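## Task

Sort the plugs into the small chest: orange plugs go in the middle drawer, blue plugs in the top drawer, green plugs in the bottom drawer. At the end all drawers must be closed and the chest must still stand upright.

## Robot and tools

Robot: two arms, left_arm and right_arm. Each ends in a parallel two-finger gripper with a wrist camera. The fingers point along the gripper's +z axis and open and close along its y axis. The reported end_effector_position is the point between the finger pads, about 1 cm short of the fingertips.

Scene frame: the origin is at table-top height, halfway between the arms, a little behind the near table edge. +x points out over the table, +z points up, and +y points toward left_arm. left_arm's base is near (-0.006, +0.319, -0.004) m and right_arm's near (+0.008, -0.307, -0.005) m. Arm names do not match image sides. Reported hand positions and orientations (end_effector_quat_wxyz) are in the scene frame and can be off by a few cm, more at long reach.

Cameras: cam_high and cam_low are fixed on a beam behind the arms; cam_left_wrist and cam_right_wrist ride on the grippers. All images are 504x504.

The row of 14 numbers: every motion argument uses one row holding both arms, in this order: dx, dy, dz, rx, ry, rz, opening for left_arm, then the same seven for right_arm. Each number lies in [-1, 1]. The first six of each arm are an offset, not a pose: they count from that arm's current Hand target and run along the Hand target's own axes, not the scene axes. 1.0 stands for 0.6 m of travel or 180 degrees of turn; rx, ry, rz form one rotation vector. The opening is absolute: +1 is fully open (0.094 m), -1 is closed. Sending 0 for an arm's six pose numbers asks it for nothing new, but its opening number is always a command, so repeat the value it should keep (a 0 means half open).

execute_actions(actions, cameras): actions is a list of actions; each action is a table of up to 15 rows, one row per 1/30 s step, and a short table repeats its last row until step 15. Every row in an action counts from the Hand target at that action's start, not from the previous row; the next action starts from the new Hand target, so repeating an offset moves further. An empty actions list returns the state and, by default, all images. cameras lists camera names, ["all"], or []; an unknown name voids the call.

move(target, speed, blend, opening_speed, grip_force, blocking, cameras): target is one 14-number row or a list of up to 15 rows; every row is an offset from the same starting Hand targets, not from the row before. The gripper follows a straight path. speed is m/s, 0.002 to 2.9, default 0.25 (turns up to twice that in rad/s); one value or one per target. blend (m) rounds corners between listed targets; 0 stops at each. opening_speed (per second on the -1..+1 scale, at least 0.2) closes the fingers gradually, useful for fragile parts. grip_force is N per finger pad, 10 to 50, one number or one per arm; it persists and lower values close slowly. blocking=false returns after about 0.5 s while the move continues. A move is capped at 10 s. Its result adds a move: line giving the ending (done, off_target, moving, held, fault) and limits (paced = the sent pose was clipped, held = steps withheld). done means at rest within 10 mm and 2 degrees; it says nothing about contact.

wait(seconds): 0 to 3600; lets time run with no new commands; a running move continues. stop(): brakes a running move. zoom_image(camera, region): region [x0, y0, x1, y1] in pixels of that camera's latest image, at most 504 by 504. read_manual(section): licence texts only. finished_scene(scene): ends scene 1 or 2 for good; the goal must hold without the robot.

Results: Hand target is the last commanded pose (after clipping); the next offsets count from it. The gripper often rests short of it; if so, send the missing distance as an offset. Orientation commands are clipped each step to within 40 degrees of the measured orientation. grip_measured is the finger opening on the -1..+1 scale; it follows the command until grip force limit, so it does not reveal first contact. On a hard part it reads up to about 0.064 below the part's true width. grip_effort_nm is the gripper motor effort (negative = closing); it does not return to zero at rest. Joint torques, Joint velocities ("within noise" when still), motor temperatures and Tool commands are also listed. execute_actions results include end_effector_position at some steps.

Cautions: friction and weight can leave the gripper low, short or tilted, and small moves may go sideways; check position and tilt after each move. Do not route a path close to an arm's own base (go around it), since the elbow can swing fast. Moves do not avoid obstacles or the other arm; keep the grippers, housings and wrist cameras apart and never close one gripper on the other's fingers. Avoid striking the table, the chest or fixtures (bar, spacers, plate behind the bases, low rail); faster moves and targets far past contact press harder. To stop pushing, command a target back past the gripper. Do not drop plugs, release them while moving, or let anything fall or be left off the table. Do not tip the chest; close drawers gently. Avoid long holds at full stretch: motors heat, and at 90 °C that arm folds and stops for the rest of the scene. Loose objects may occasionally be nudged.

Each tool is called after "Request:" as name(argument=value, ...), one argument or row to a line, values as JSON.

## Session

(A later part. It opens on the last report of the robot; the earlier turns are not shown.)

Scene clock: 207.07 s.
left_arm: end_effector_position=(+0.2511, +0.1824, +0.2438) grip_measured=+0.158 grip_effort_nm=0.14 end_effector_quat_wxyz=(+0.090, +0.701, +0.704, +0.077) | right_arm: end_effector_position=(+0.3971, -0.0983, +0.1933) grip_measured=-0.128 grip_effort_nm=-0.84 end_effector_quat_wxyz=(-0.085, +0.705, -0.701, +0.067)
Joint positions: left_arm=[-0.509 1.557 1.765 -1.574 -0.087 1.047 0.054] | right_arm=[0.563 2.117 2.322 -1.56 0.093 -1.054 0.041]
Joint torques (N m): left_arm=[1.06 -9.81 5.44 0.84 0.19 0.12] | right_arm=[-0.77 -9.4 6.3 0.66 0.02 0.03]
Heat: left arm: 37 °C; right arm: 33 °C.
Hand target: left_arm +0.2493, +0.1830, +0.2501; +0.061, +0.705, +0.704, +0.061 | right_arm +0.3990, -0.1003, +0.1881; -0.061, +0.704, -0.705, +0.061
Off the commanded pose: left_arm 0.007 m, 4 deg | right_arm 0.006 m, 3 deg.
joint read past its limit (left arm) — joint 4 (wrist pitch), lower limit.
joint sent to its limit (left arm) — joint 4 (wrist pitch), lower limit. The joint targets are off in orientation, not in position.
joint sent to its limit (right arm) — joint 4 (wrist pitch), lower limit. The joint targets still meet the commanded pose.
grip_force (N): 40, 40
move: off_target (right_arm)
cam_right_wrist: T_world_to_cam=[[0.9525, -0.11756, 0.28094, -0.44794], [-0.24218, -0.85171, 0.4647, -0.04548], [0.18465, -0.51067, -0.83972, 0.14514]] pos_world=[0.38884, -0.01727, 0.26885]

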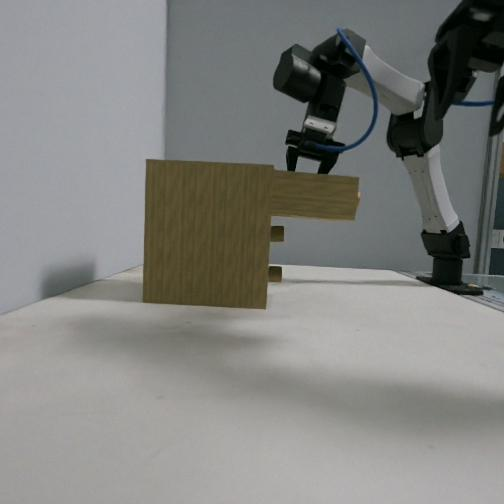

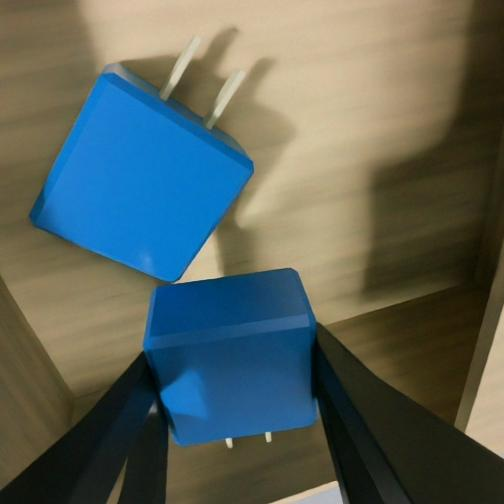

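Request:
move(
  target=[
    [0,0,0,0,0,0,0.16,0,0.0017,0.0098,0,0,0,-0.6],
    [0,0,0,0,0,0,0.16,0,0.0017,0.0098,0,0,0,0.13],
    [0,0,0,0,0,0,0.16,0,-0.0246,-0.1395,0,0,0,0.13],
    [0,0,0,0,0,0,0.16,-0.11,0.2373,-0.1806,0.2596,-0.26,0.4488,-1],
  ],
  speed=[0.1,0.1,0.2,0.3],
  blend=[0,0,0.01,0],
  cameras=["all"],
)

Request:
zoom_image(
  camera="cam_high",
  region=[70, 120, 250, 250],
)

Scene clock: 217.03 s.
left_arm: end_effector_position=(+0.2511, +0.1824, +0.2438) grip_measured=+0.158 grip_effort_nm=0.14 end_effector_quat_wxyz=(+0.090, +0.701, +0.704, +0.077) | right_arm: end_effector_position=(+0.2393, -0.0366, +0.2622) grip_measured=-0.990 grip_effort_nm=-0.50 end_effector_quat_wxyz=(+0.566, -0.011, +0.824, -0.001)
Joint positions: left_arm=[-0.509 1.557 1.765 -1.574 -0.087 1.047 0.054] | right_arm=[1.371 1.431 1.265 -0.823 1.149 0.932 0]
Joint torques (N m): left_arm=[1.1 -9.5 5.38 0.82 0.19 0.18] | right_arm=[0.03 -4.07 10.19 0.88 0.6 0.19]
Heat: left arm: 37 °C; right arm: 33 °C.
Hand target: left_arm +0.2493, +0.1830, +0.2501; +0.061, +0.705, +0.704, +0.061 | right_arm +0.2402, -0.0340, +0.2704; +0.573, -0.001, +0.819, +0.000
Off the commanded pose: left_arm 0.007 m, 4 deg | right_arm 0.009 m, 2 deg.
joint read past its limit (left arm) — joint 4 (wrist pitch), lower limit.
joint sent to its limit (left arm) — joint 4 (wrist pitch), lower limit. The joint targets are off in orientation, not in position.
grip_force (N): 40, 40
move: done; target 2's new opening was sent with right_arm's hand 0.012 m and 3 deg from that target
cam_left_wrist: T_world_to_cam=[[-0.97977, 0.10622, -0.16961, 0.26416], [0.00122, 0.85065, 0.52573, -0.25024], [0.20012, 0.51489, -0.83357, 0.16379]] pos_world=[0.22634, 0.10048, 0.31289]
cam_right_wrist: T_world_to_cam=[[-0.09484, -0.99304, -0.06976, 0.00079], [-0.79578, 0.11773, -0.59403, 0.38235], [0.59812, -0.00082, -0.80141, 0.17329]] pos_world=[0.20069, -0.04408, 0.36606]

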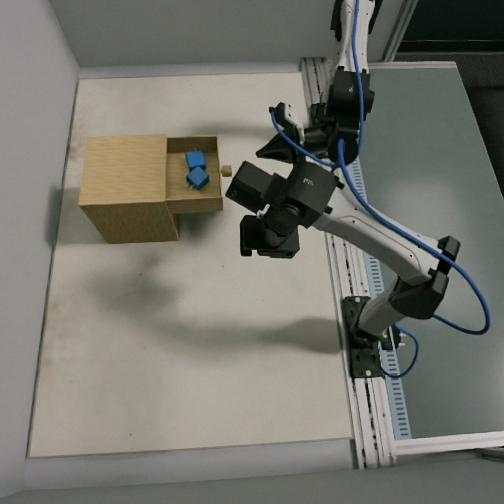

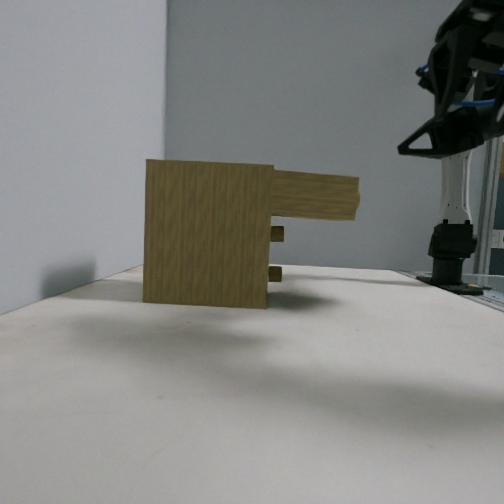

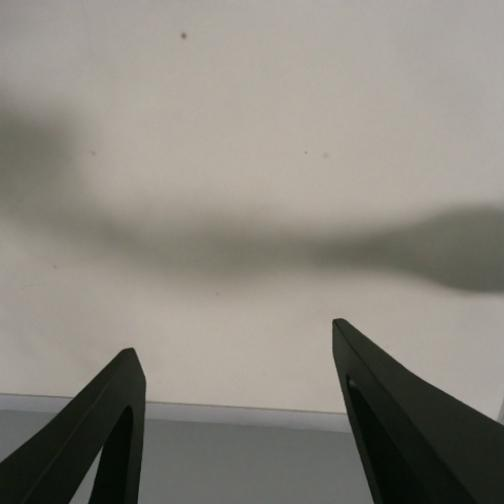

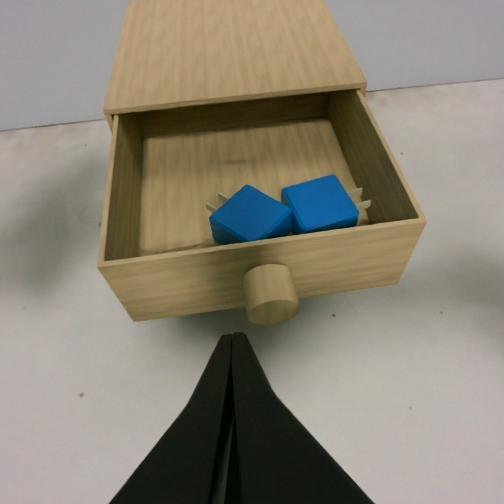

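Scaled by 2.800 from the camera's image (finer frame: 720x720).

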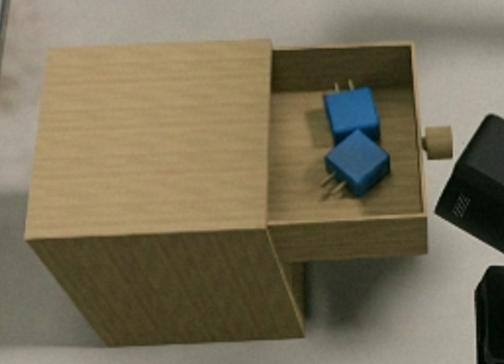

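Request:
move(
  target=[
    [0,0,0,0,0,0,0.16,0.1083,-0.0117,0.0748,0,0,0,-1],
    [0,0,0,0,0,0,0.16,0.0102,-0.0033,0.3442,0,0,0,-1],
  ],
  speed=[0.2,0.12],
  blend=[0.003,0],
  cameras=["cam_high","cam_low","cam_right_wrist"],
)

Scene clock: 221.13 s.
left_arm: end_effector_position=(+0.2511, +0.1824, +0.2438) grip_measured=+0.158 grip_effort_nm=0.14 end_effector_quat_wxyz=(+0.090, +0.701, +0.704, +0.077) | right_arm: end_effector_position=(+0.4206, -0.0486, +0.1824) grip_measured=-0.990 grip_effort_nm=-0.51 end_effector_quat_wxyz=(+0.561, -0.005, +0.827, -0.025)
Joint positions: left_arm=[-0.509 1.557 1.765 -1.574 -0.087 1.047 0.054] | right_arm=[0.851 1.716 1.15 0.043 0.787 0.34 0]
Joint torques (N m): left_arm=[1.11 -9.36 5.35 0.88 0.25 0.14] | right_arm=[-0.87 -6.31 11.21 1.99 -0.1 -0.07]
Heat: left arm: 37 °C; right arm: 33 °C.
Hand target: left_arm +0.2493, +0.1830, +0.2501; +0.061, +0.705, +0.704, +0.061 | right_arm +0.4321, -0.0360, +0.1937; +0.573, -0.001, +0.819, +0.000
Off the commanded pose: left_arm 0.007 m, 4 deg | right_arm 0.021 m, 3 deg.
joint read past its limit (left arm) — joint 4 (wrist pitch), lower limit.
joint sent to its limit (left arm) — joint 4 (wrist pitch), lower limit. The joint targets are off in orientation, not in position.
grip_force (N): 40, 40
move: off_target (right_arm)
cam_right_wrist: T_world_to_cam=[[-0.13243, -0.99051, -0.03681, 0.01051], [-0.79801, 0.12858, -0.58876, 0.4812], [0.58791, -0.0486, -0.80747, 0.00394]] pos_world=[0.38308, -0.05127, 0.28688]

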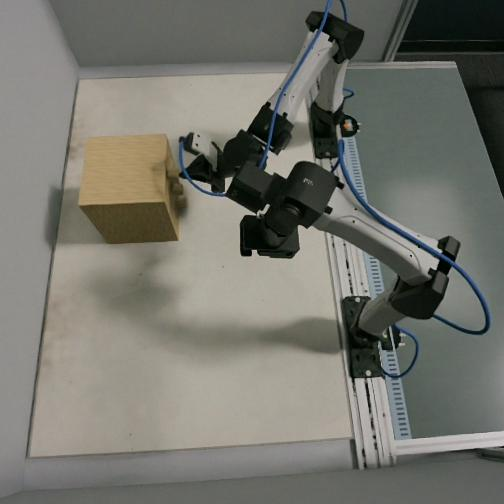

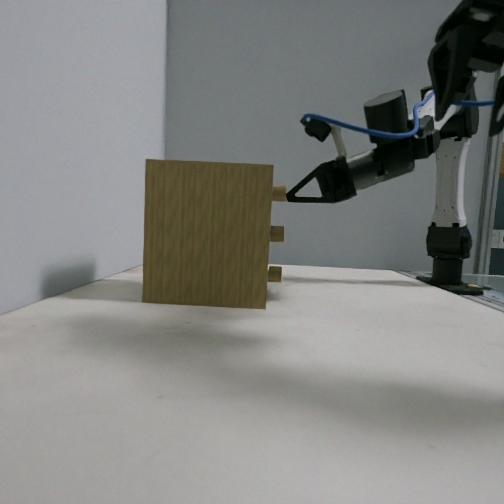

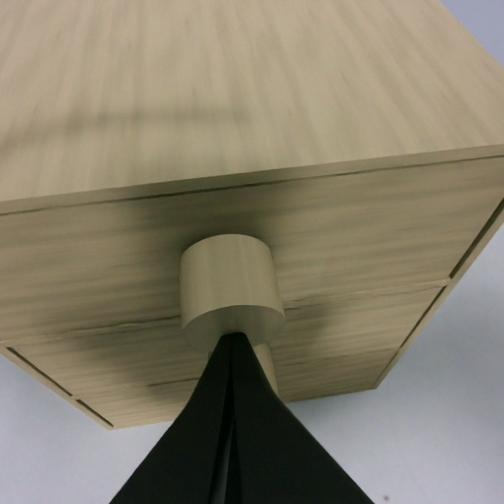

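Request:
move(
  target=[0,0,0,0,0,0,0.16,0.08,0,-0.22,0,0,0,-1],
  cameras=["cam_low","cam_right_wrist"],
)

Scene clock: 223.23 s.
left_arm: end_effector_position=(+0.2511, +0.1824, +0.2438) grip_measured=+0.158 grip_effort_nm=0.14 end_effector_quat_wxyz=(+0.090, +0.701, +0.704, +0.077) | right_arm: end_effector_position=(+0.2923, -0.0366, +0.1757) grip_measured=-0.990 grip_effort_nm=-0.51 end_effector_quat_wxyz=(+0.562, -0.017, +0.827, -0.016)
Joint positions: left_arm=[-0.509 1.557 1.765 -1.574 -0.087 1.047 0.054] | right_arm=[1.191 1.505 0.952 -0.212 1.037 0.644 0]
Joint torques (N m): left_arm=[1.01 -9.5 5.29 0.91 0.14 0.17] | right_arm=[0.18 -8.68 8.88 1.29 0.46 0.08]
Heat: left arm: 37 °C; right arm: 33 °C.
Hand target: left_arm +0.2493, +0.1830, +0.2501; +0.061, +0.705, +0.704, +0.061 | right_arm +0.2916, -0.0360, +0.1940; +0.573, -0.001, +0.819, +0.000
Off the commanded pose: left_arm 0.007 m, 4 deg | right_arm 0.018 m, 3 deg.
joint read past its limit (left arm) — joint 4 (wrist pitch), lower limit.
joint sent to its limit (left arm) — joint 4 (wrist pitch), lower limit. The joint targets are off in orientation, not in position.
grip_force (N): 40, 40
move: off_target (right_arm)
cam_right_wrist: T_world_to_cam=[[-0.10234, -0.99405, -0.03733, -0.00369], [-0.80139, 0.10462, -0.58892, 0.37351], [0.58932, -0.03035, -0.80733, 0.07476]] pos_world=[0.25489, -0.04047, 0.28018]

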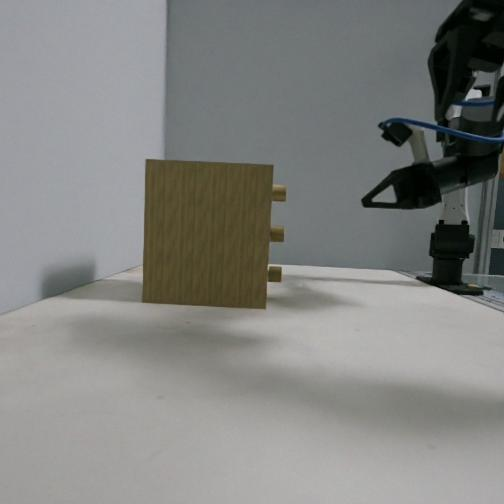

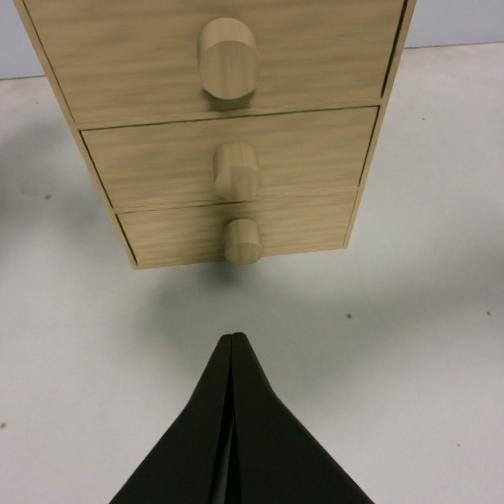

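Request:
finished_scene(
  scene=1,
)

The scene is finished: the task was done.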